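# Transfer the hose to the empty hooks opposite

## Task

Lift the hose off the hooks it hangs on now and hang it on both of the empty hooks on the facing wall. At the end the hose must be motionless and must not touch the floor. If the robot tips over or is left leaning, the task counts as failed.

## Robot and tools

ROBOT. The LinearBot has a base that can drive in any direction and a column about 1.7 m tall. A carriage rides up and down the column (lift_m) and carries two six-joint arms. Each arm ends in a five-finger hand: the left hand on the left arm, the right hand on the right. The arm bases sit about 0.57 m + lift_m above the floor, and parts of the carriage hang roughly 0.15 m lower than that. A hand point reaches up to 0.78 m from its shoulder but only about 0.4 m below its arm base. The parked arm pose is joints 1-6 = 0, 0.05, 0.05, 1.45, 0, 0. With both arms parked the robot is about 0.85 m wide and 0.65 m long. There are three cameras, each 896x504: carriage_camera, fixed and looking forward about 20 degrees down; left_wrist_camera and right_wrist_camera, each aimed at its hand's point.

FRAMES. All positions are in metres. In the base frame the origin is on the floor under the base centre, with x forward, y left and z up. The left_hand and right_hand readings are hand points in this frame, and they often read higher than the true hand. The odometry frame is the base frame as it was at the scene's start. base_odometry comes from wheel turns only, so slip counts as travel. Its heading is in rad, positive to the left, between -3.142 and 3.142.

move. This runs one action, with optional "cameras" (a list drawn from carriage_camera, left_wrist_camera, right_wrist_camera, all) and "blocking". blocking true or omitted means the call returns when everything is at rest. blocking false means it returns in about 0.5 s while motion continues.
- base: give exactly one key. Each is an offset from where the base was last reported, not a pose. translate_m: -2 to 2 m, forward positive. strafe_m: -2 to 2 m, left positive. rotate_rad: -6.3 to 6.3 rad, counter-clockwise (left) positive.
- joints: one dict that covers both arms and both hands. Each key is an absolute target, and keys you leave out keep their old targets. lift_m: 0 to 1 m. <side>_joint1_rad: -2.617 to 3.054, turns the arm about the vertical; 0 is forward, positive is left. joint2: 0 to 3.141, the shoulder; 0 puts the upper arm level pointing back, 1.57 upright, 3.14 level pointing forward. joint3: 0 to 3.141, the elbow; 0 is folded, 3.14 straight. joint4: -1.57 to 1.57, wrist pitch; positive lifts the fingertips. joint5: -1.57 to 1.57, wrist yaw; positive swings the fingertips RIGHT. joint6: -2.094 to 2.094, roll about the finger direction; positive is clockwise as seen from the forearm. With joints 5 and 6 at 0, a level hand has its palm facing down. Hand keys use a -1 to 1 scale: <side>_hand_little/ring/middle/index, where +1 is straight and -1 curled; <side>_hand_thumb_bend, where +1 is straight and -1 bent; <side>_hand_thumb_turn, where +1 is beside the palm and -1 opposite the fingers. <side>_hand_force_limit (-1 to 1) sets the closing force, from about 0 N up to 10 N (15 N for the thumb). <side>_hand_speed (-0.96 to 1) sets finger speed, reaching full speed at +0.48. Both start at 0 and -0.8. For a gentle grip, use a speed of -0.94 or lower.
- speeds: top speeds for this action only. translate_m and strafe_m 0.02-0.5 m/s, rotate_rad 0.05-1.57 rad/s, lift_m 0.02-0.27 m/s (default 0.25).
- min_time_s: 0.1-8 s, the least time any arm motion in the action may take. A value of 2 or more keeps hand paths straighter; a value that is too short can make an arm overshoot.
An action with no motion keys just returns the state and images. No action runs longer than 15 s; a move is cut at 14 s with "time_out".

wait: seconds from 0 to 10. It returns early once the running moves have settled. stop: brakes all running motions; the base still coasts. zoom_image: camera plus region [x0, y0, x1, y1] in image pixels from the top-left, at most 504 wide and 504 high, applied to the latest image. show_instructions: shows the reference pages. finished_scene: scene 1; this ends the scene for good.

RESULTS. base_status and joint_status give "moving", "done", "off_target" (resting short of the target and maybe still pushing), "contact_stop" or "time_out". After either of the last two, the part holds where it stopped, and any later calls in that reply are skipped. "not_followed" or the line "joint command not followed" means a self-collision check held the arm targets back. on_its_own lists what happened without being commanded. <side>_hand_stopped_by gives one word per motor, in the order little, ring, middle, index, thumb_bend, thumb_turn: moving, target, force, stalled or fault. The <side>_<motor>_load_n values are fingertip forces in N; if they drop to about 0, the grip has been lost. motor_effort is percent of maximum, with the action's peak in brackets. Joint torques are raw and carry offsets. "earlier move" reports a non-blocking move. A MOTOR HOT line means a motor has reached 75 °C. At 100 °C the arm goes limp for 30-60 s (OVER-TEMPERATURE FAULT, shown as limit_stop_at_motor_heat); send the targets again afterwards. To cool an arm, park it.

AVOID. Drive slowly near walls and hooks, because hitting fixed things is penalised and a stopped drive can leave the robot leaning. Backing off about 0.2 m usually frees it. Arms have no contact stop and will keep pushing. A moderate press between the two arms, fingers included, ends the scene. Never close one hand on the other's fingers. Don't drop the hose, don't release it while it is swinging, and avoid high force on the fingers. A high carriage, stretched or loaded arms, pulling on something held, or braking suddenly can all tip the robot. Rising hand z readings with no command signal a lean. Don't leave arms stretched out for long while thinking, since they overheat. The hose must still hang correctly after the robot lets go.

Each tool is called after "Call:" as name(argument=value, ...), one argument or row to a line, values as JSON.

Reference images:

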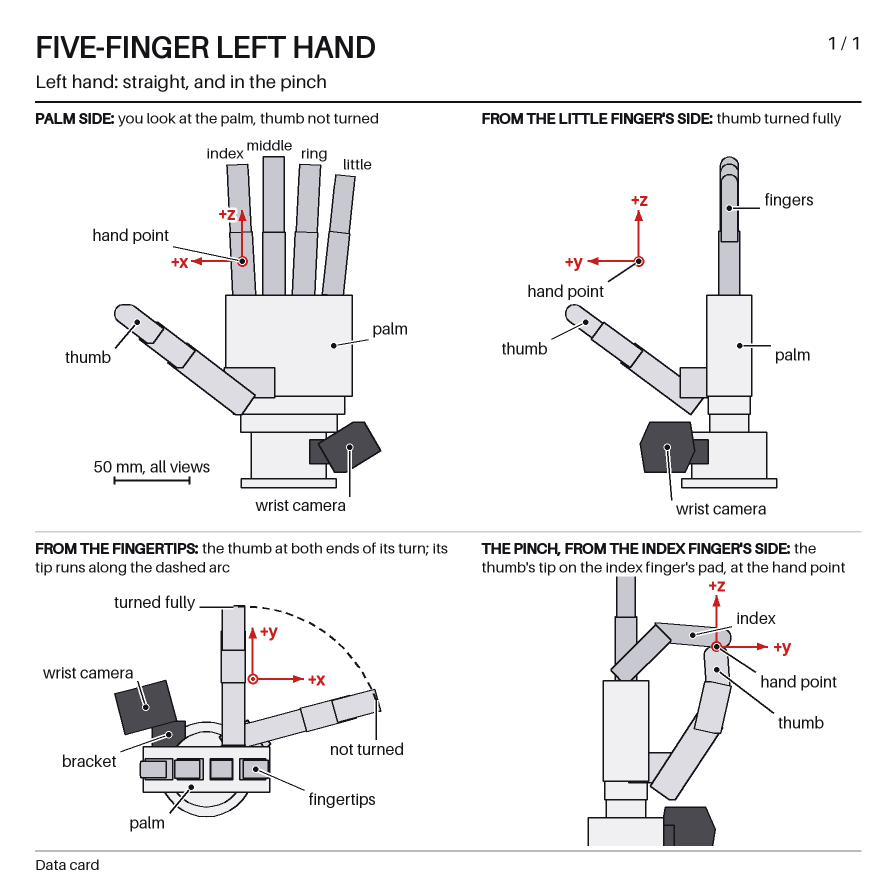

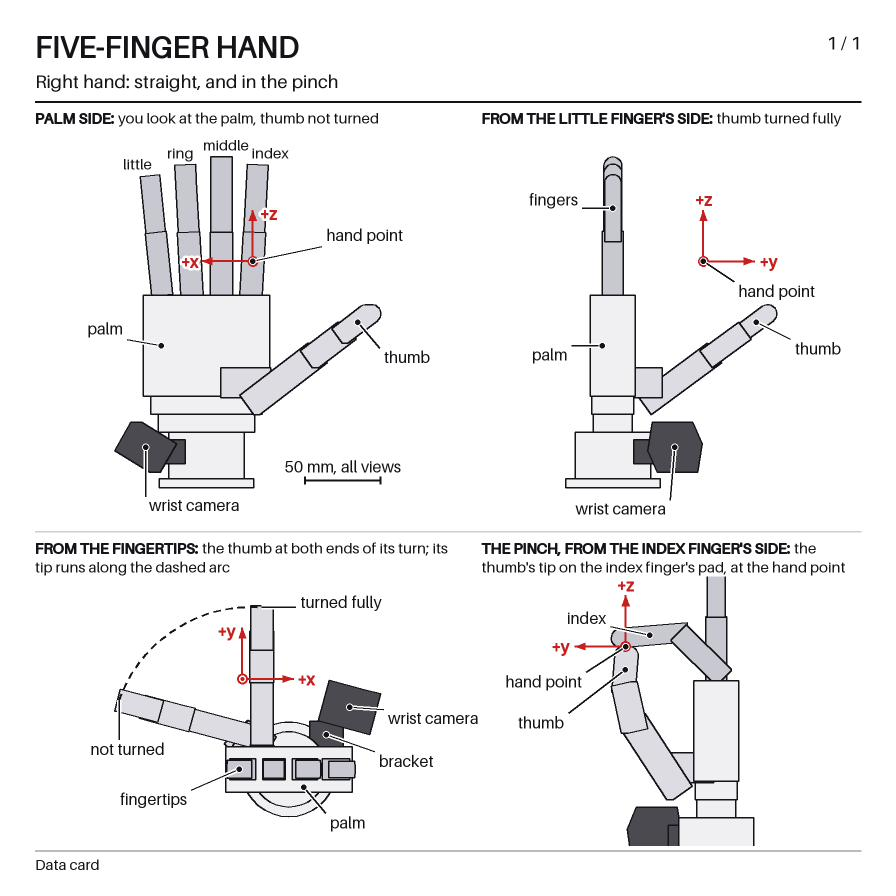

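## Session

Call:
move(
)

Scene clock: 0.00 s.
Joint torques (N m): no reading
base_odometry: x=+0.000 y=+0.000 heading=+0.000
base_status: not commanded
joint_positions: lift_m=+0.300 left_joint1_rad=-0.019 left_joint2_rad=+0.052 left_joint3_rad=+0.036 left_joint4_rad=+1.404 left_joint5_rad=+0.038 left_joint6_rad=+0.028 right_joint1_rad=+0.000 right_joint2_rad=+0.034 right_joint3_rad=+0.041 right_joint4_rad=+1.470 right_joint5_rad=+0.049 right_joint6_rad=+0.006 left_hand_little=+1.000 left_hand_ring=+1.000 left_hand_middle=+1.000 left_hand_index=+1.000 left_hand_thumb_turn=+1.000 left_hand_thumb_bend=+1.000 left_hand_force_limit=+0.000 left_hand_speed=-0.800 right_hand_little=+1.000 right_hand_ring=+1.000 right_hand_middle=+1.000 right_hand_index=+1.000 right_hand_thumb_turn=+1.000 right_hand_thumb_bend=+1.000 right_hand_force_limit=+0.000 right_hand_speed=-0.800
joint_status: not commanded
left_hand_stopped_by: target,target,target,target,target,target
right_hand_stopped_by: target,target,target,target,target,target
left_little_load_n: 0.0
left_ring_load_n: 0.0
left_middle_load_n: 0.0
left_index_load_n: 0.0
left_thumb_bend_load_n: 0.0
left_thumb_turn_load_n: 0.0
right_little_load_n: 0.0
right_ring_load_n: 0.0
right_middle_load_n: 0.0
right_index_load_n: 0.0
right_thumb_bend_load_n: 0.0
right_thumb_turn_load_n: 0.0
motor_effort: lift_m=+24 drive_wheels=+0
left_hand: x=+0.3374 y=+0.2792 z=+1.2768 quat_wxyz=(+0.706, -0.049, +0.079, -0.702) (m; base frame)
right_hand: x=+0.3129 y=-0.2961 z=+1.2891 quat_wxyz=(+0.707, -0.016, +0.050, -0.705) (m; base frame)
pictures: carriage_camera, left_wrist_camera, right_wrist_camera

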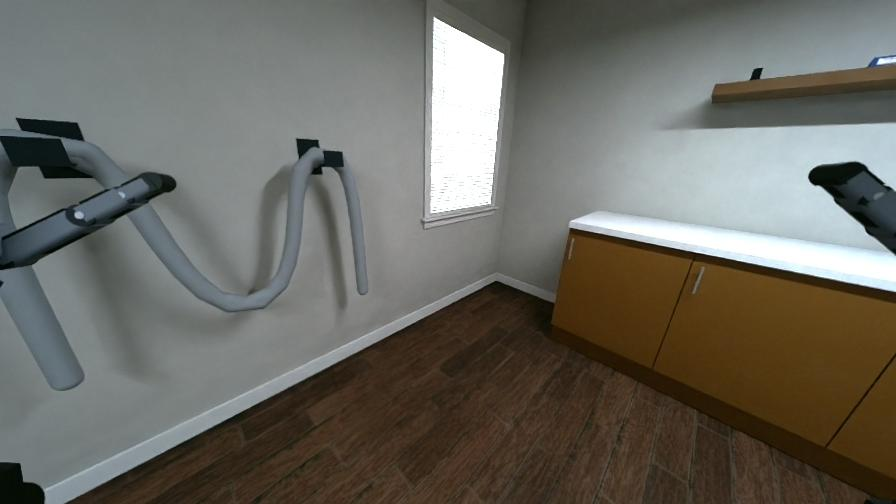

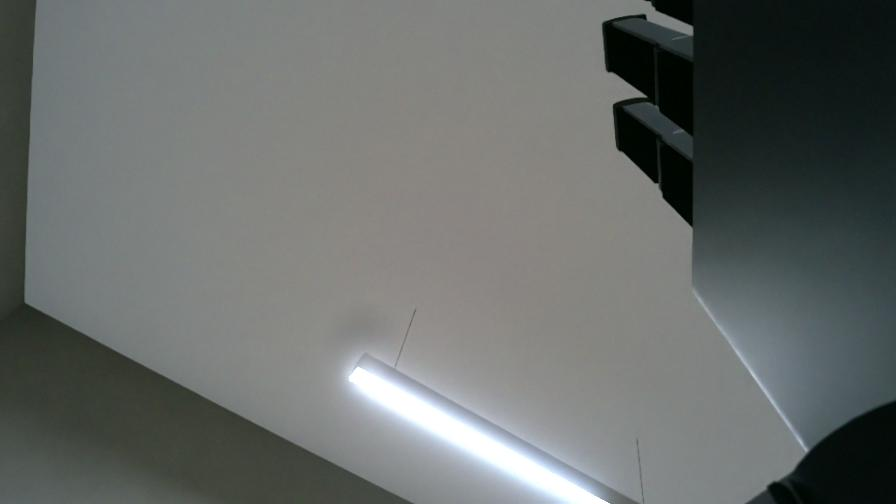

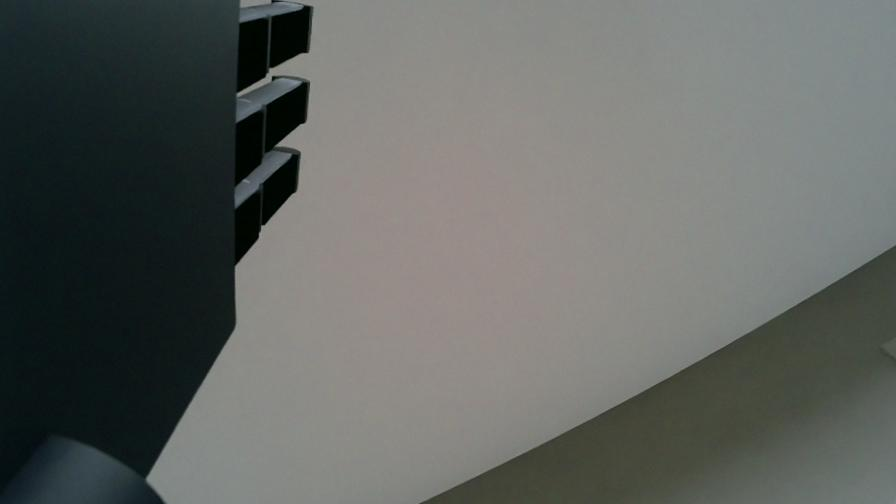

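Call:
move(
  base={"rotate_rad": 0.8},
  cameras=["carriage_camera"],
)

Scene clock: 2.50 s.
Joint torques (N m): left_arm=[0.4 3.64 6.46 0.18 -0.09 0.05] | right_arm=[-0.14 3.63 5.67 -0.09 -0.16 0.12]
move: done
base_odometry: x=+0.000 y=+0.000 heading=+0.800
base_status: done
joint_positions: lift_m=+0.300 left_joint1_rad=-0.019 left_joint2_rad=+0.052 left_joint3_rad=+0.036 left_joint4_rad=+1.404 left_joint5_rad=+0.038 left_joint6_rad=+0.028 right_joint1_rad=+0.000 right_joint2_rad=+0.034 right_joint3_rad=+0.041 right_joint4_rad=+1.468 right_joint5_rad=+0.049 right_joint6_rad=+0.006 left_hand_little=+1.000 left_hand_ring=+1.000 left_hand_middle=+1.000 left_hand_index=+1.000 left_hand_thumb_turn=+1.000 left_hand_thumb_bend=+1.000 left_hand_force_limit=+0.000 left_hand_speed=-0.800 right_hand_little=+1.000 right_hand_ring=+1.000 right_hand_middle=+1.000 right_hand_index=+1.000 right_hand_thumb_turn=+1.000 right_hand_thumb_bend=+1.000 right_hand_force_limit=+0.000 right_hand_speed=-0.800
joint_status: not commanded
left_hand_stopped_by: target,target,target,target,target,target
right_hand_stopped_by: target,target,target,target,target,target
left_little_load_n: 0.0
left_ring_load_n: 0.0
left_middle_load_n: 0.0
left_index_load_n: 0.0
left_thumb_bend_load_n: 0.0
left_thumb_turn_load_n: 0.0
right_little_load_n: 0.0
right_ring_load_n: 0.0
right_middle_load_n: 0.0
right_index_load_n: 0.5
right_thumb_bend_load_n: 0.0
right_thumb_turn_load_n: 0.0
motor_effort: lift_m=+24(24) drive_wheels=+3(9)
left_hand: x=+0.3374 y=+0.2792 z=+1.2768 quat_wxyz=(+0.706, -0.049, +0.079, -0.702)
right_hand: x=+0.3135 y=-0.2961 z=+1.2890 quat_wxyz=(+0.707, -0.017, +0.051, -0.705)

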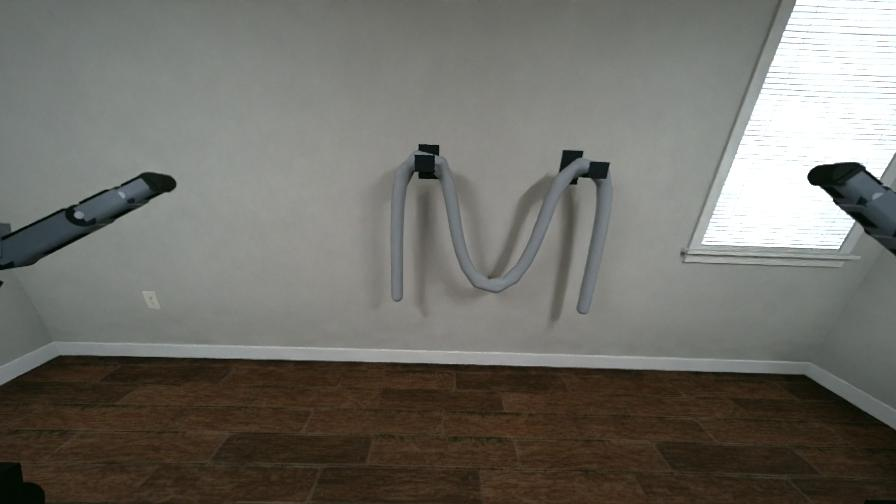

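Call:
zoom_image(
  camera="carriage_camera",
  region=[370, 120, 650, 330],
)

Call:
move(
  base={"rotate_rad": 3.1416},
  cameras=["carriage_camera"],
)

Scaled by 1.800 from the camera's image (finer frame: 1280x720).

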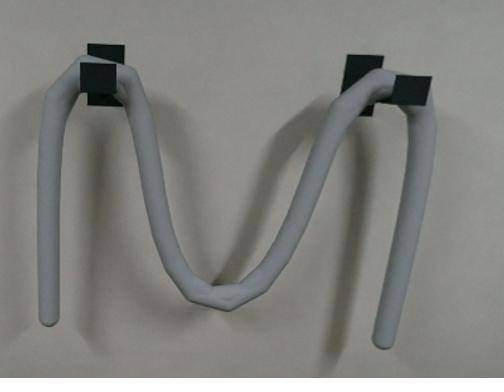

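Scene clock: 7.07 s.
Joint torques (N m): left_arm=[0.35 3.59 6.46 0.19 -0.08 0.06] | right_arm=[-0.12 3.63 5.74 -0.05 -0.16 0.11]
move: done
base_odometry: x=+0.000 y=+0.000 heading=-2.342
base_status: done
joint_positions: lift_m=+0.300 left_joint1_rad=-0.019 left_joint2_rad=+0.052 left_joint3_rad=+0.036 left_joint4_rad=+1.403 left_joint5_rad=+0.038 left_joint6_rad=+0.028 right_joint1_rad=+0.000 right_joint2_rad=+0.034 right_joint3_rad=+0.041 right_joint4_rad=+1.464 right_joint5_rad=+0.049 right_joint6_rad=+0.006 left_hand_little=+1.000 left_hand_ring=+1.000 left_hand_middle=+1.000 left_hand_index=+1.000 left_hand_thumb_turn=+1.000 left_hand_thumb_bend=+1.000 left_hand_force_limit=+0.000 left_hand_speed=-0.800 right_hand_little=+1.000 right_hand_ring=+1.000 right_hand_middle=+1.000 right_hand_index=+1.000 right_hand_thumb_turn=+1.000 right_hand_thumb_bend=+1.000 right_hand_force_limit=+0.000 right_hand_speed=-0.800
joint_status: not commanded
left_hand_stopped_by: target,target,target,target,target,target
right_hand_stopped_by: target,target,target,target,target,target
left_little_load_n: 0.0
left_ring_load_n: 0.0
left_middle_load_n: 0.0
left_index_load_n: 0.0
left_thumb_bend_load_n: 0.0
left_thumb_turn_load_n: 0.0
right_little_load_n: 0.0
right_ring_load_n: 0.0
right_middle_load_n: 0.0
right_index_load_n: 0.0
right_thumb_bend_load_n: 0.0
right_thumb_turn_load_n: 0.0
motor_effort: lift_m=+24(24) drive_wheels=+3(9)
left_hand: x=+0.3376 y=+0.2792 z=+1.2768 quat_wxyz=(+0.706, -0.050, +0.079, -0.702)
right_hand: x=+0.3147 y=-0.2962 z=+1.2886 quat_wxyz=(+0.707, -0.018, +0.053, -0.705)

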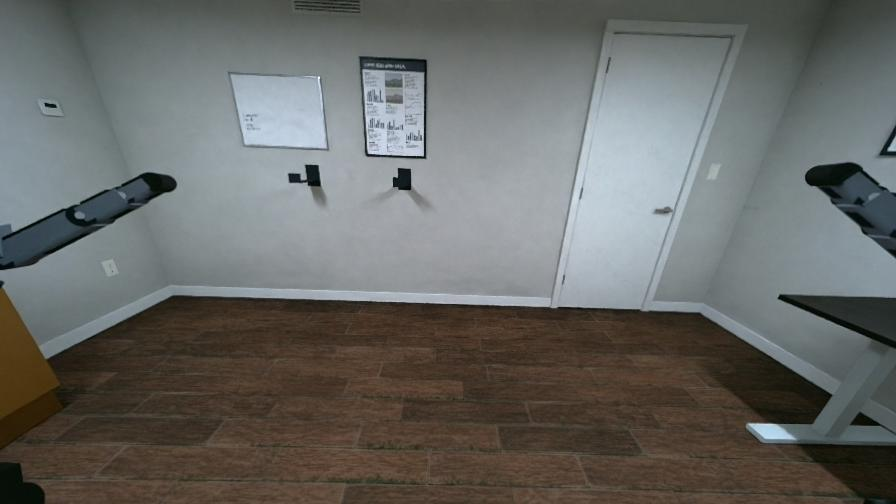

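Call:
zoom_image(
  camera="carriage_camera",
  region=[270, 140, 450, 240],
)

Scaled by 2.800 from the camera's image (finer frame: 1280x720).

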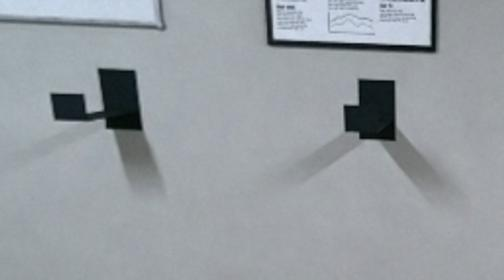

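Call:
move(
  base={"rotate_rad": -3.14},
  cameras=["carriage_camera"],
)

Call:
zoom_image(
  camera="carriage_camera",
  region=[0, 300, 300, 400],
)

Call:
zoom_image(
  camera="carriage_camera",
  region=[596, 300, 896, 400],
)

Scene clock: 14.07 s.
Joint torques (N m): left_arm=[0.34 3.56 6.43 0.23 -0.09 0.07] | right_arm=[-0.09 3.63 5.83 -0.02 -0.17 0.12]
move: done
base_odometry: x=+0.000 y=+0.000 heading=+0.801
base_status: done
joint_positions: lift_m=+0.300 left_joint1_rad=-0.019 left_joint2_rad=+0.052 left_joint3_rad=+0.036 left_joint4_rad=+1.402 left_joint5_rad=+0.038 left_joint6_rad=+0.028 right_joint1_rad=+0.000 right_joint2_rad=+0.034 right_joint3_rad=+0.041 right_joint4_rad=+1.461 right_joint5_rad=+0.049 right_joint6_rad=+0.006 left_hand_little=+1.000 left_hand_ring=+1.000 left_hand_middle=+1.000 left_hand_index=+1.000 left_hand_thumb_turn=+1.000 left_hand_thumb_bend=+1.000 left_hand_force_limit=+0.000 left_hand_speed=-0.800 right_hand_little=+1.000 right_hand_ring=+1.000 right_hand_middle=+1.000 right_hand_index=+1.000 right_hand_thumb_turn=+1.000 right_hand_thumb_bend=+1.000 right_hand_force_limit=+0.000 right_hand_speed=-0.800
joint_status: not commanded
left_hand_stopped_by: target,target,target,target,target,target
right_hand_stopped_by: target,target,target,target,target,target
left_little_load_n: 0.0
left_ring_load_n: 0.0
left_middle_load_n: 0.0
left_index_load_n: 0.0
left_thumb_bend_load_n: 0.0
left_thumb_turn_load_n: 0.0
right_little_load_n: 0.0
right_ring_load_n: 0.0
right_middle_load_n: 0.0
right_index_load_n: 0.0
right_thumb_bend_load_n: 0.0
right_thumb_turn_load_n: 0.0
motor_effort: lift_m=+24(24) drive_wheels=+3(13)
left_hand: x=+0.3378 y=+0.2792 z=+1.2766 quat_wxyz=(+0.706, -0.050, +0.080, -0.702)
right_hand: x=+0.3154 y=-0.2962 z=+1.2883 quat_wxyz=(+0.707, -0.019, +0.054, -0.705)

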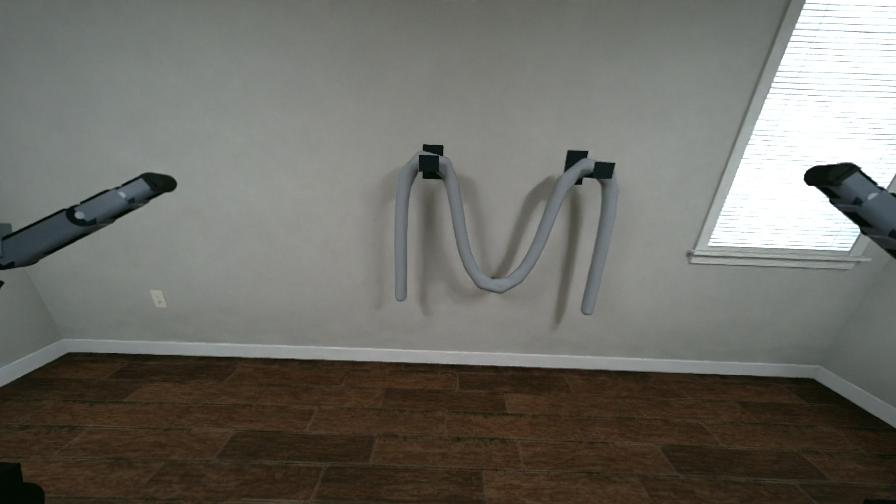

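Scaled by 1.680 from the camera's image (finer frame: 1280x720).

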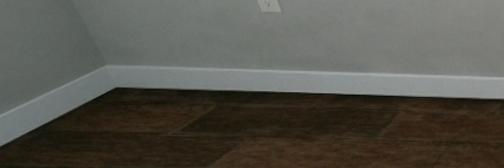

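Scaled by 1.680 from the camera's image (finer frame: 1280x720).

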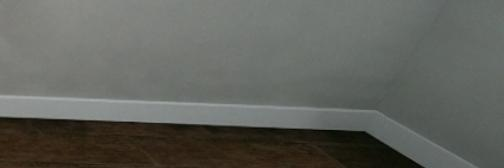

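Call:
move(
  base={"rotate_rad": -0.043},
  joints={"lift_m": 0.6},
)

Call:
move(
  base={"strafe_m": -0.21},
  speeds={"strafe_m": 0.25},
  cameras=["carriage_camera"],
)

Call:
zoom_image(
  camera="carriage_camera",
  region=[300, 140, 600, 400],
)

Scene clock: 16.30 s.
Joint torques (N m): left_arm=[0.4 3.71 6.46 0.19 -0.07 0.05] | right_arm=[-0.13 3.55 5.83 -0.03 -0.16 0.11]
move: done
base_odometry: x=+0.000 y=+0.000 heading=+0.759
base_status: done
joint_positions: lift_m=+0.600 left_joint1_rad=-0.019 left_joint2_rad=+0.051 left_joint3_rad=+0.036 left_joint4_rad=+1.404 left_joint5_rad=+0.038 left_joint6_rad=+0.028 right_joint1_rad=+0.000 right_joint2_rad=+0.034 right_joint3_rad=+0.041 right_joint4_rad=+1.463 right_joint5_rad=+0.049 right_joint6_rad=+0.006 left_hand_little=+1.000 left_hand_ring=+1.000 left_hand_middle=+1.000 left_hand_index=+1.000 left_hand_thumb_turn=+1.000 left_hand_thumb_bend=+1.000 left_hand_force_limit=+0.000 left_hand_speed=-0.800 right_hand_little=+1.000 right_hand_ring=+1.000 right_hand_middle=+1.000 right_hand_index=+1.000 right_hand_thumb_turn=+1.000 right_hand_thumb_bend=+1.000 right_hand_force_limit=+0.000 right_hand_speed=-0.800
joint_status: all done
left_hand_stopped_by: target,target,target,target,target,target
right_hand_stopped_by: target,target,target,target,target,target
left_little_load_n: 0.0
left_ring_load_n: 0.0
left_middle_load_n: 0.0
left_index_load_n: 0.0
left_thumb_bend_load_n: 0.0
left_thumb_turn_load_n: 0.0
right_little_load_n: 0.0
right_ring_load_n: 0.0
right_middle_load_n: 0.0
right_index_load_n: 0.0
right_thumb_bend_load_n: 0.0
right_thumb_turn_load_n: 0.0
motor_effort: lift_m=+24(29) drive_wheels=+2(8)
left_hand: x=+0.3372 y=+0.2792 z=+1.5769 quat_wxyz=(+0.706, -0.049, +0.079, -0.702)
right_hand: x=+0.3148 y=-0.2962 z=+1.5886 quat_wxyz=(+0.707, -0.018, +0.053, -0.705)
pictures: none

Scene clock: 18.43 s.
Joint torques (N m): left_arm=[0.44 3.67 6.45 0.18 -0.08 0.05] | right_arm=[-0.25 3.56 5.81 -0.03 -0.17 0.11]
move: done
base_odometry: x=+0.144 y=-0.152 heading=+0.758
base_status: done
joint_positions: lift_m=+0.600 left_joint1_rad=-0.019 left_joint2_rad=+0.051 left_joint3_rad=+0.036 left_joint4_rad=+1.404 left_joint5_rad=+0.038 left_joint6_rad=+0.028 right_joint1_rad=+0.000 right_joint2_rad=+0.034 right_joint3_rad=+0.041 right_joint4_rad=+1.463 right_joint5_rad=+0.049 right_joint6_rad=+0.006 left_hand_little=+1.000 left_hand_ring=+1.000 left_hand_middle=+1.000 left_hand_index=+1.000 left_hand_thumb_turn=+1.000 left_hand_thumb_bend=+1.000 left_hand_force_limit=+0.000 left_hand_speed=-0.800 right_hand_little=+1.000 right_hand_ring=+1.000 right_hand_middle=+1.000 right_hand_index=+1.000 right_hand_thumb_turn=+1.000 right_hand_thumb_bend=+1.000 right_hand_force_limit=+0.000 right_hand_speed=-0.800
joint_status: not commanded
left_hand_stopped_by: target,target,target,target,target,target
right_hand_stopped_by: target,target,target,target,target,target
left_little_load_n: 0.0
left_ring_load_n: 0.0
left_middle_load_n: 0.0
left_index_load_n: 0.0
left_thumb_bend_load_n: 0.0
left_thumb_turn_load_n: 0.0
right_little_load_n: 0.0
right_ring_load_n: 0.0
right_middle_load_n: 0.0
right_index_load_n: 0.0
right_thumb_bend_load_n: 0.0
right_thumb_turn_load_n: 0.0
motor_effort: lift_m=+24(24) drive_wheels=-4(11)
left_hand: x=+0.3372 y=+0.2792 z=+1.5769 quat_wxyz=(+0.706, -0.049, +0.079, -0.702)
right_hand: x=+0.3148 y=-0.2962 z=+1.5886 quat_wxyz=(+0.707, -0.018, +0.053, -0.705)

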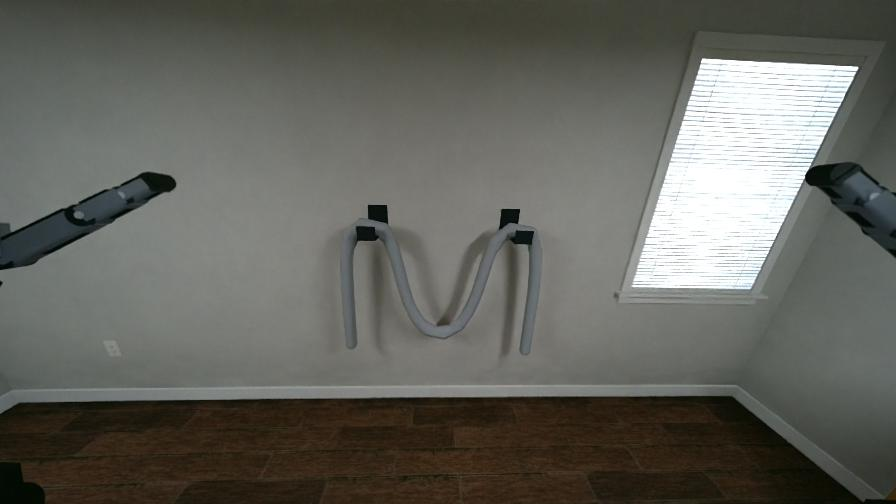

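Scaled by 1.680 from the camera's image (finer frame: 1280x720).

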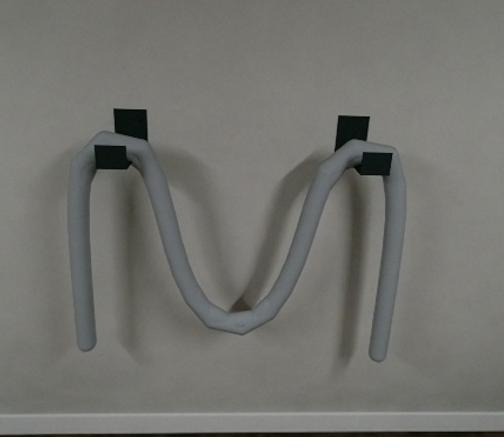

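Call:
move(
  joints={"left_joint2_rad": 1.2, "left_joint3_rad": 1.6, "left_joint4_rad": -0.4, "left_joint1_rad": 0, "left_joint5_rad": 0, "left_joint6_rad": 0, "right_joint2_rad": 1.2, "right_joint3_rad": 1.6, "right_joint4_rad": -0.4, "right_joint1_rad": 0, "right_joint5_rad": 0, "right_joint6_rad": 0},
  base={"rotate_rad": 0.01},
  min_time_s=1.5,
  cameras=["all"],
)

Call:
move(
  joints={"left_joint2_rad": 1.8, "right_joint3_rad": 2.2},
  min_time_s=1.5,
  cameras=["carriage_camera"],
)

Scene clock: 24.33 s.
Joint torques (N m): left_arm=[1.16 -3.36 10.61 2.22 -0.16 -0.1] | right_arm=[-0.14 -2.19 9.57 1.66 -0.19 0.06]
move: done
base_odometry: x=+0.144 y=-0.153 heading=+0.767
base_status: done
joint_positions: lift_m=+0.600 left_joint1_rad=-0.008 left_joint2_rad=+1.196 left_joint3_rad=+1.565 left_joint4_rad=-0.392 left_joint5_rad=+0.010 left_joint6_rad=+0.015 right_joint1_rad=+0.000 right_joint2_rad=+1.194 right_joint3_rad=+1.566 right_joint4_rad=-0.396 right_joint5_rad=+0.008 right_joint6_rad=+0.006 left_hand_little=+1.000 left_hand_ring=+1.000 left_hand_middle=+1.000 left_hand_index=+1.000 left_hand_thumb_turn=+1.000 left_hand_thumb_bend=+1.000 left_hand_force_limit=+0.000 left_hand_speed=-0.800 right_hand_little=+1.000 right_hand_ring=+1.000 right_hand_middle=+1.000 right_hand_index=+1.000 right_hand_thumb_turn=+1.000 right_hand_thumb_bend=+1.000 right_hand_force_limit=+0.000 right_hand_speed=-0.800
joint_status: all done
left_hand_stopped_by: target,target,target,target,target,target
right_hand_stopped_by: target,target,target,target,target,target
left_little_load_n: 0.0
left_ring_load_n: 0.0
left_middle_load_n: 0.0
left_index_load_n: 0.0
left_thumb_bend_load_n: 0.0
left_thumb_turn_load_n: 0.0
right_little_load_n: -0.5
right_ring_load_n: 0.0
right_middle_load_n: -0.5
right_index_load_n: 0.0
right_thumb_bend_load_n: 0.0
right_thumb_turn_load_n: 0.0
motor_effort: lift_m=+23(24) drive_wheels=-3(7)
left_hand: x=+0.6237 y=+0.2828 z=+1.5790 quat_wxyz=(+0.493, -0.497, +0.514, -0.495)
right_hand: x=+0.6235 y=-0.2880 z=+1.5797 quat_wxyz=(+0.493, -0.503, +0.509, -0.494)
pictures: carriage_camera, left_wrist_camera, right_wrist_camera

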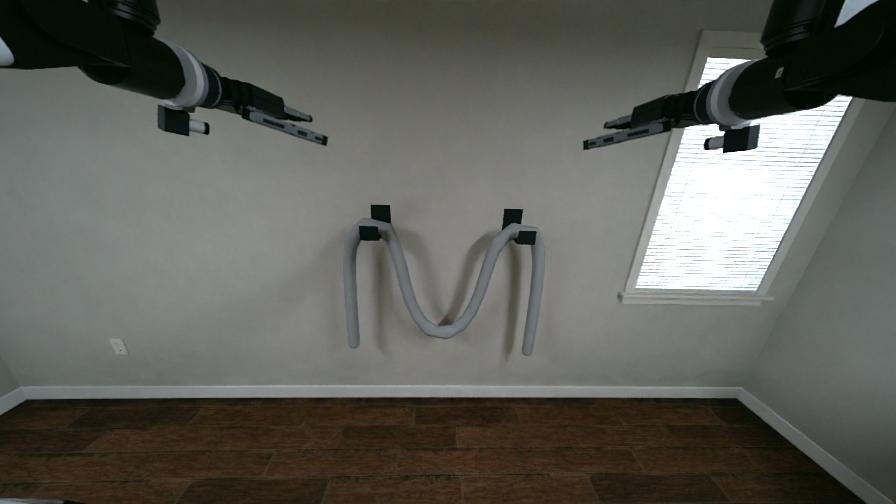

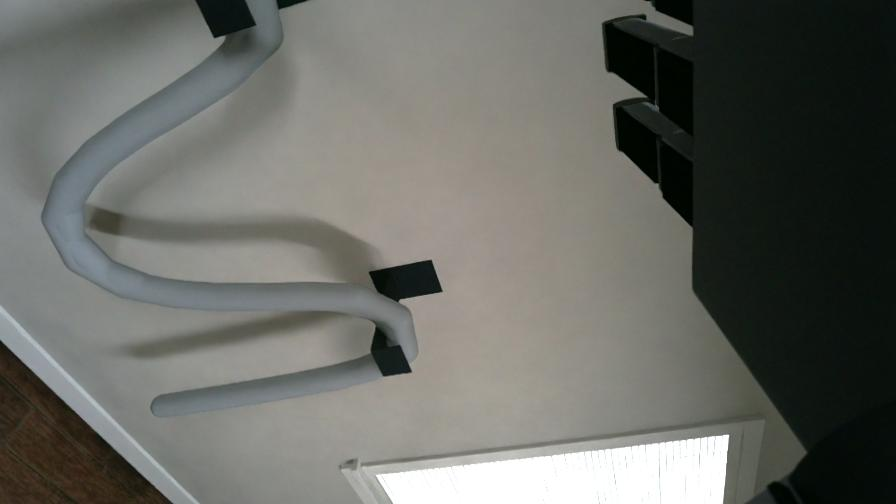

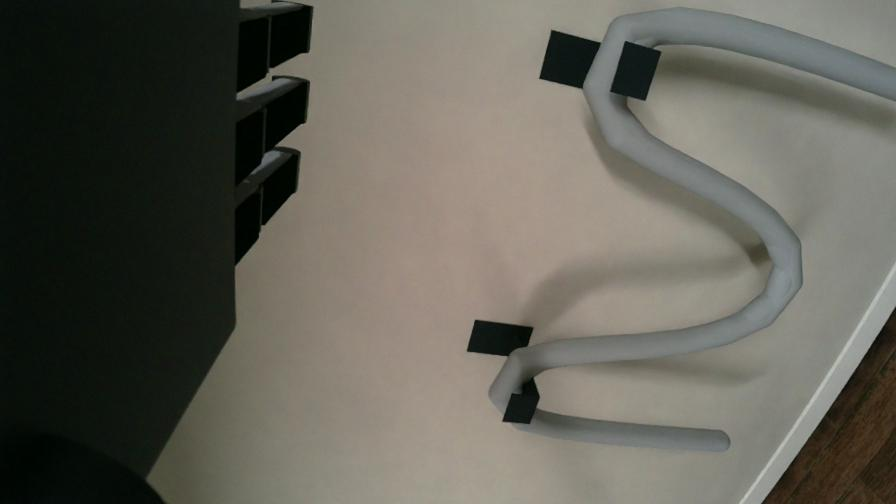

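Scene clock: 26.13 s.
Joint torques (N m): left_arm=[1.11 -9.62 10.77 1.97 -0.12 -0.1] | right_arm=[-0.16 0.47 4.79 1.36 -0.19 0.07]
move: done
base_odometry: x=+0.144 y=-0.153 heading=+0.767
base_status: not commanded
joint_positions: lift_m=+0.600 left_joint1_rad=-0.008 left_joint2_rad=+1.795 left_joint3_rad=+1.572 left_joint4_rad=-0.400 left_joint5_rad=+0.009 left_joint6_rad=+0.014 right_joint1_rad=+0.000 right_joint2_rad=+1.196 right_joint3_rad=+2.183 right_joint4_rad=-0.403 right_joint5_rad=+0.007 right_joint6_rad=+0.006 left_hand_little=+1.000 left_hand_ring=+1.000 left_hand_middle=+1.000 left_hand_index=+1.000 left_hand_thumb_turn=+1.000 left_hand_thumb_bend=+1.000 left_hand_force_limit=+0.000 left_hand_speed=-0.800 right_hand_little=+1.000 right_hand_ring=+1.000 right_hand_middle=+1.000 right_hand_index=+1.000 right_hand_thumb_turn=+1.000 right_hand_thumb_bend=+1.000 right_hand_force_limit=+0.000 right_hand_speed=-0.800
joint_status: all done
left_hand_stopped_by: target,target,target,target,target,target
right_hand_stopped_by: target,target,target,target,target,target
left_little_load_n: 0.0
left_ring_load_n: 0.0
left_middle_load_n: 0.0
left_index_load_n: 0.0
left_thumb_bend_load_n: 0.0
left_thumb_turn_load_n: 0.0
right_little_load_n: -0.5
right_ring_load_n: 0.0
right_middle_load_n: 0.0
right_index_load_n: 0.0
right_thumb_bend_load_n: 0.0
right_thumb_turn_load_n: 0.0
motor_effort: lift_m=+24(24) drive_wheels=-3(3)
left_hand: x=+0.7401 y=+0.2820 z=+1.3120 quat_wxyz=(+0.321, -0.621, +0.637, -0.324)
right_hand: x=+0.4927 y=-0.2879 z=+1.8369 quat_wxyz=(+0.623, -0.332, +0.338, -0.622)

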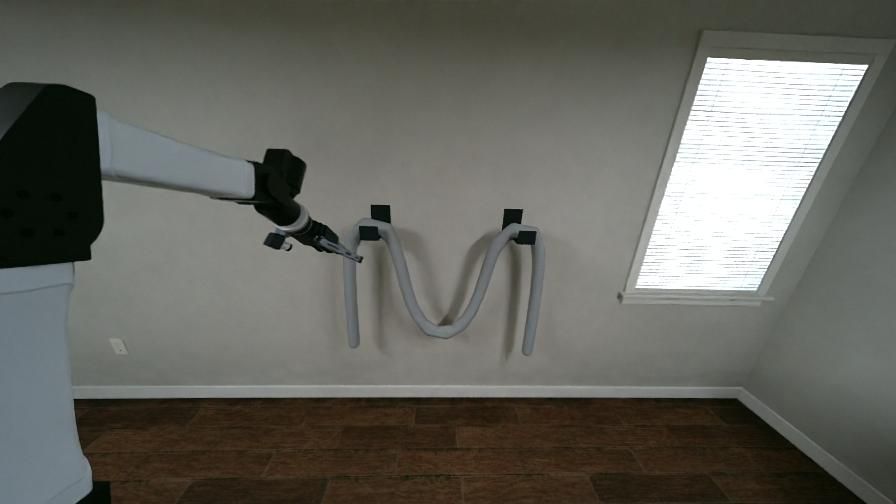

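Call:
move(
  joints={"left_joint2_rad": 1.2, "left_joint3_rad": 1.8, "left_joint4_rad": -0.6, "right_joint2_rad": 1.2, "right_joint3_rad": 1.8, "right_joint4_rad": -0.6, "left_joint1_rad": 0.3, "right_joint1_rad": -0.3, "left_hand_thumb_turn": -1, "right_hand_thumb_turn": -1},
  base={"translate_m": 0.4},
  speeds={"translate_m": 0.25},
  min_time_s=1.5,
  cameras=["all"],
)

Call:
zoom_image(
  camera="carriage_camera",
  region=[300, 180, 600, 400],
)

Scene clock: 33.87 s.
Joint torques (N m): left_arm=[1.11 -3.64 9.07 2.23 -0.11 -0.08] | right_arm=[-0.66 -1.78 4.79 1.7 -0.16 0.05]
move: done
base_odometry: x=+0.432 y=+0.125 heading=+0.767
base_status: done
joint_positions: lift_m=+0.600 left_joint1_rad=+0.292 left_joint2_rad=+1.207 left_joint3_rad=+1.772 left_joint4_rad=-0.595 left_joint5_rad=+0.006 left_joint6_rad=+0.014 right_joint1_rad=-0.294 right_joint2_rad=+1.198 right_joint3_rad=+1.810 right_joint4_rad=-0.600 right_joint5_rad=+0.004 right_joint6_rad=+0.006 left_hand_little=+1.000 left_hand_ring=+1.000 left_hand_middle=+1.000 left_hand_index=+1.000 left_hand_thumb_turn=-1.000 left_hand_thumb_bend=+1.000 left_hand_force_limit=+0.000 left_hand_speed=-0.800 right_hand_little=+1.000 right_hand_ring=+1.000 right_hand_middle=+1.000 right_hand_index=+1.000 right_hand_thumb_turn=-1.000 right_hand_thumb_bend=+1.000 right_hand_force_limit=+0.000 right_hand_speed=-0.800
joint_status: all done
left_hand_stopped_by: target,target,target,target,target,target
right_hand_stopped_by: target,target,target,target,target,target
left_little_load_n: 0.0
left_ring_load_n: 0.0
left_middle_load_n: 0.0
left_index_load_n: 0.0
left_thumb_bend_load_n: 0.0
left_thumb_turn_load_n: 0.0
right_little_load_n: 0.0
right_ring_load_n: 0.0
right_middle_load_n: 0.0
right_index_load_n: 0.0
right_thumb_bend_load_n: 0.0
right_thumb_turn_load_n: 0.0
motor_effort: lift_m=+24(24) drive_wheels=-2(9)
left_hand: x=+0.5875 y=+0.3936 z=+1.6158 quat_wxyz=(+0.561, -0.572, +0.434, -0.413)
right_hand: x=+0.5795 y=-0.3928 z=+1.6346 quat_wxyz=(+0.424, -0.416, +0.567, -0.571)
pictures: carriage_camera, left_wrist_camera, right_wrist_camera

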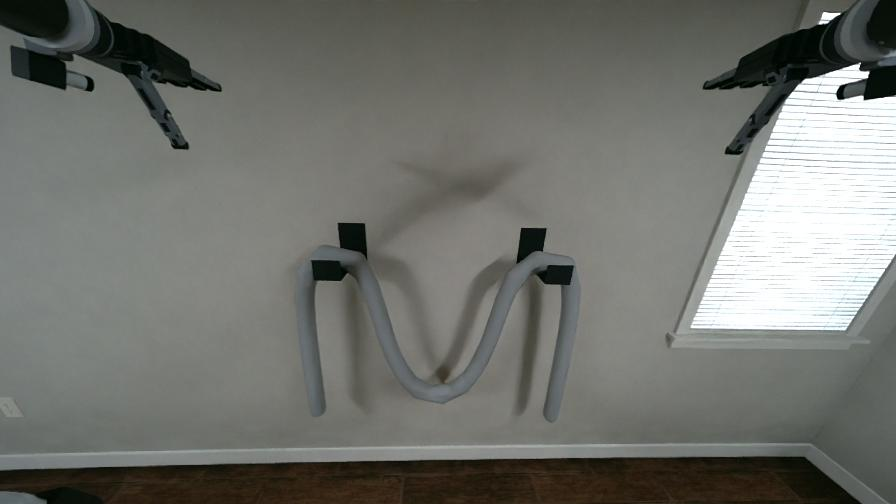

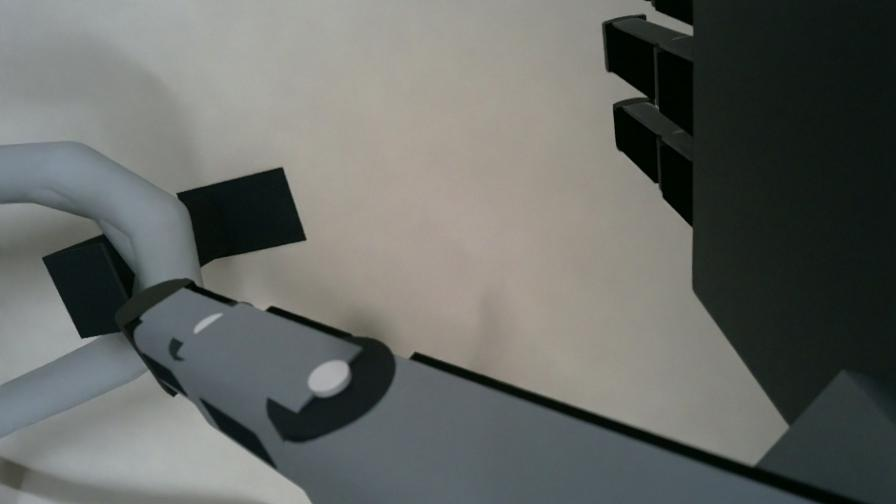

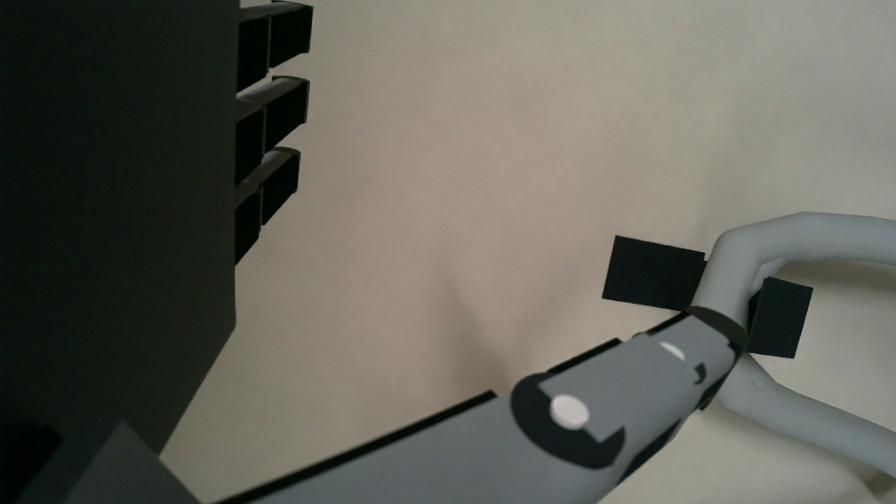

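Scaled by 1.680 from the camera's image (finer frame: 1280x720).

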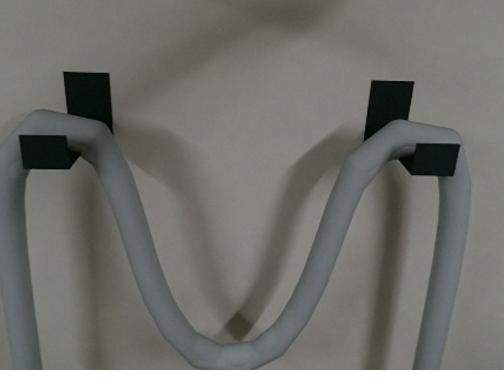

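Call:
move(
  joints={"lift_m": 0.3},
  cameras=["carriage_camera"],
)

Call:
zoom_image(
  camera="carriage_camera",
  region=[280, 80, 600, 300],
)

Scene clock: 36.20 s.
Joint torques (N m): left_arm=[1.09 -3.54 8.39 2.38 -0.11 -0.08] | right_arm=[-0.68 -1.77 5.27 1.8 -0.16 0.05]
move: done
base_odometry: x=+0.432 y=+0.125 heading=+0.767
base_status: not commanded
joint_positions: lift_m=+0.300 left_joint1_rad=+0.292 left_joint2_rad=+1.206 left_joint3_rad=+1.779 left_joint4_rad=-0.608 left_joint5_rad=+0.006 left_joint6_rad=+0.014 right_joint1_rad=-0.294 right_joint2_rad=+1.198 right_joint3_rad=+1.805 right_joint4_rad=-0.612 right_joint5_rad=+0.004 right_joint6_rad=+0.006 left_hand_little=+1.000 left_hand_ring=+1.000 left_hand_middle=+1.000 left_hand_index=+1.000 left_hand_thumb_turn=-1.000 left_hand_thumb_bend=+1.000 left_hand_force_limit=+0.000 left_hand_speed=-0.800 right_hand_little=+1.000 right_hand_ring=+1.000 right_hand_middle=+1.000 right_hand_index=+1.000 right_hand_thumb_turn=-1.000 right_hand_thumb_bend=+1.000 right_hand_force_limit=+0.000 right_hand_speed=-0.800
joint_status: all done
left_hand_stopped_by: target,target,target,target,target,target
right_hand_stopped_by: target,target,target,target,target,target
left_little_load_n: 0.0
left_ring_load_n: 0.0
left_middle_load_n: 0.0
left_index_load_n: 0.0
left_thumb_bend_load_n: 0.0
left_thumb_turn_load_n: 0.0
right_little_load_n: 0.0
right_ring_load_n: 0.0
right_middle_load_n: 0.0
right_index_load_n: -0.5
right_thumb_bend_load_n: 0.0
right_thumb_turn_load_n: 0.5
motor_effort: lift_m=+24(25) drive_wheels=-2(2)
left_hand: x=+0.5857 y=+0.3931 z=+1.3156 quat_wxyz=(+0.559, -0.573, +0.435, -0.412)
right_hand: x=+0.5795 y=-0.3928 z=+1.3292 quat_wxyz=(+0.421, -0.420, +0.571, -0.566)

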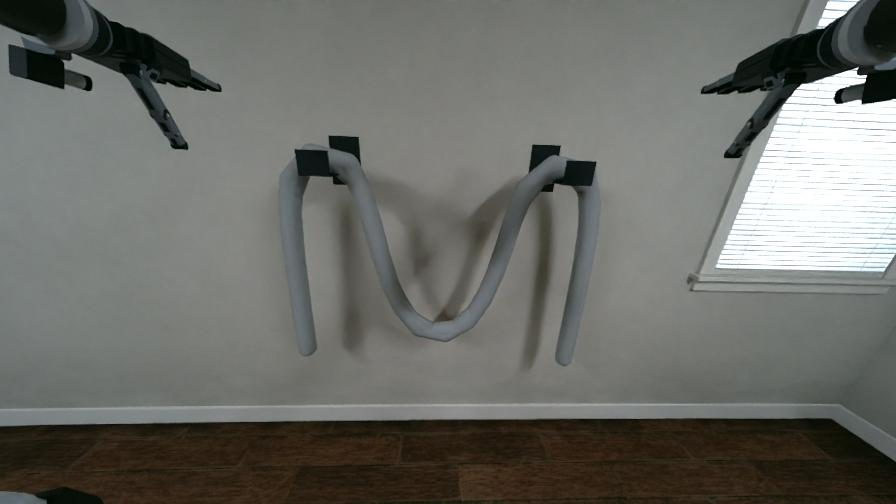

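Scaled by 1.575 from the camera's image (finer frame: 1280x720).

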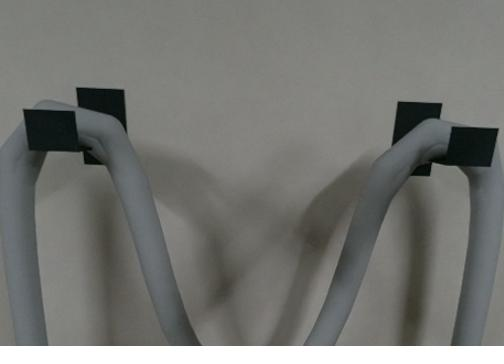

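Call:
move(
  base={"rotate_rad": 0.038},
  cameras=["all"],
)

Call:
zoom_image(
  camera="carriage_camera",
  region=[260, 120, 400, 220],
)

Call:
zoom_image(
  camera="carriage_camera",
  region=[500, 120, 640, 220],
)

Call:
zoom_image(
  camera="carriage_camera",
  region=[260, 220, 600, 380],
)

Scene clock: 39.53 s.
Joint torques (N m): left_arm=[0.91 -3.51 8.36 2.4 -0.11 -0.08] | right_arm=[-0.46 -1.84 5.27 1.83 -0.13 0.06]
move: done
base_odometry: x=+0.432 y=+0.125 heading=+0.805
base_status: done
joint_positions: lift_m=+0.300 left_joint1_rad=+0.295 left_joint2_rad=+1.206 left_joint3_rad=+1.779 left_joint4_rad=-0.607 left_joint5_rad=+0.005 left_joint6_rad=+0.014 right_joint1_rad=-0.297 right_joint2_rad=+1.198 right_joint3_rad=+1.805 right_joint4_rad=-0.611 right_joint5_rad=+0.002 right_joint6_rad=+0.006 left_hand_little=+1.000 left_hand_ring=+1.000 left_hand_middle=+1.000 left_hand_index=+1.000 left_hand_thumb_turn=-1.000 left_hand_thumb_bend=+1.000 left_hand_force_limit=+0.000 left_hand_speed=-0.800 right_hand_little=+1.000 right_hand_ring=+1.000 right_hand_middle=+1.000 right_hand_index=+1.000 right_hand_thumb_turn=-1.000 right_hand_thumb_bend=+1.000 right_hand_force_limit=+0.000 right_hand_speed=-0.800
joint_status: not commanded
left_hand_stopped_by: target,target,target,target,target,target
right_hand_stopped_by: target,target,target,target,target,target
left_little_load_n: 0.0
left_ring_load_n: 0.0
left_middle_load_n: 0.0
left_index_load_n: 0.0
left_thumb_bend_load_n: 0.0
left_thumb_turn_load_n: 0.0
right_little_load_n: 0.0
right_ring_load_n: 0.0
right_middle_load_n: 0.0
right_index_load_n: -0.5
right_thumb_bend_load_n: 0.0
right_thumb_turn_load_n: 0.0
motor_effort: lift_m=+24(24) drive_wheels=-3(5)
left_hand: x=+0.5853 y=+0.3941 z=+1.3159 quat_wxyz=(+0.560, -0.574, +0.434, -0.411)
right_hand: x=+0.5795 y=-0.3932 z=+1.3294 quat_wxyz=(+0.421, -0.419, +0.571, -0.566)
pictures: carriage_camera, left_wrist_camera, right_wrist_camera

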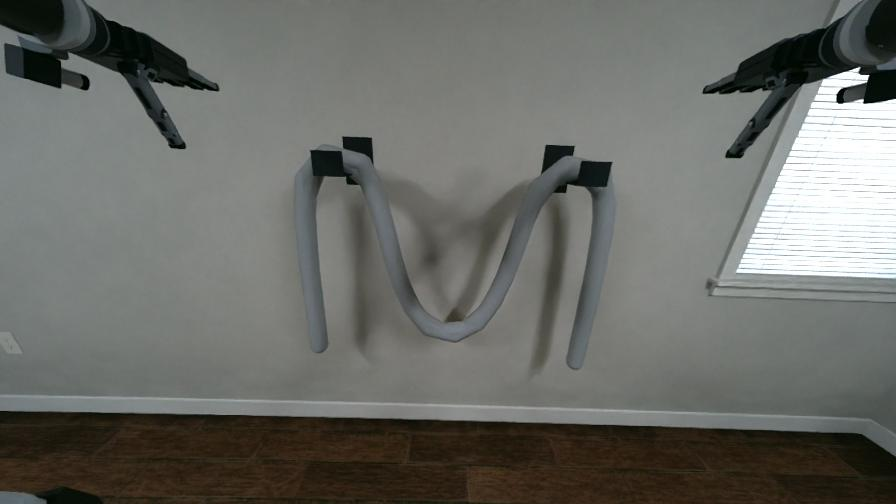

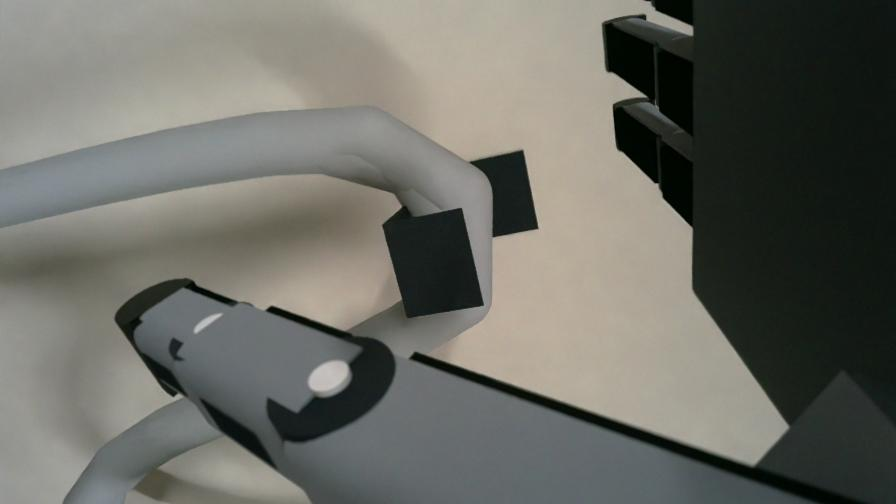

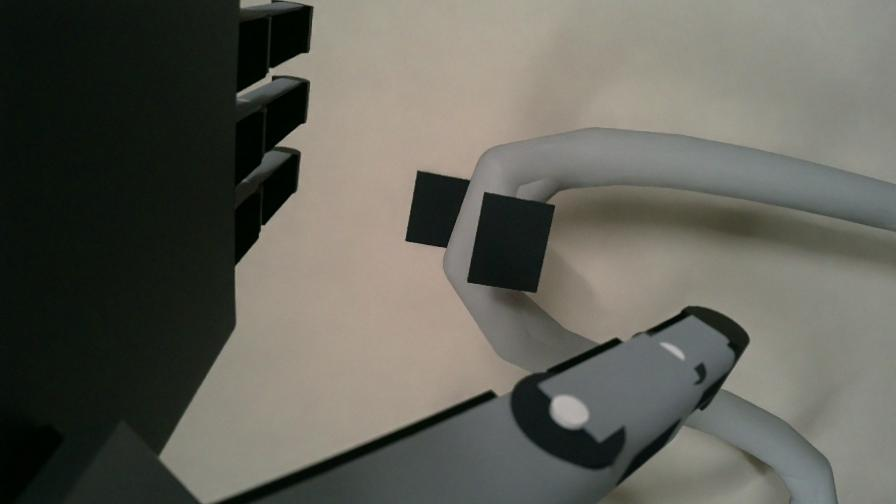

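Scaled by 3.600 from the camera's image (finer frame: 1280x720).

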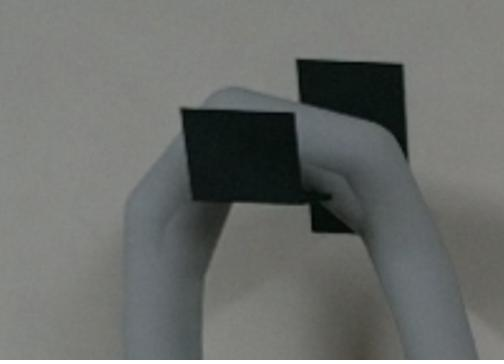

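Scaled by 3.600 from the camera's image (finer frame: 1280x720).

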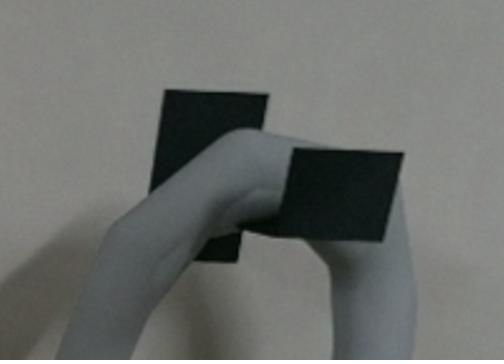

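Scaled by 1.482 from the camera's image (finer frame: 1280x720).

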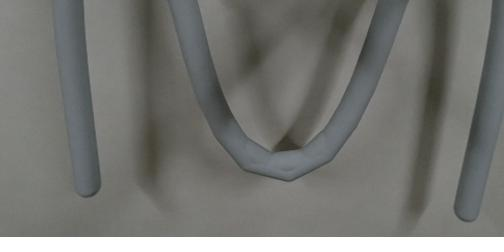

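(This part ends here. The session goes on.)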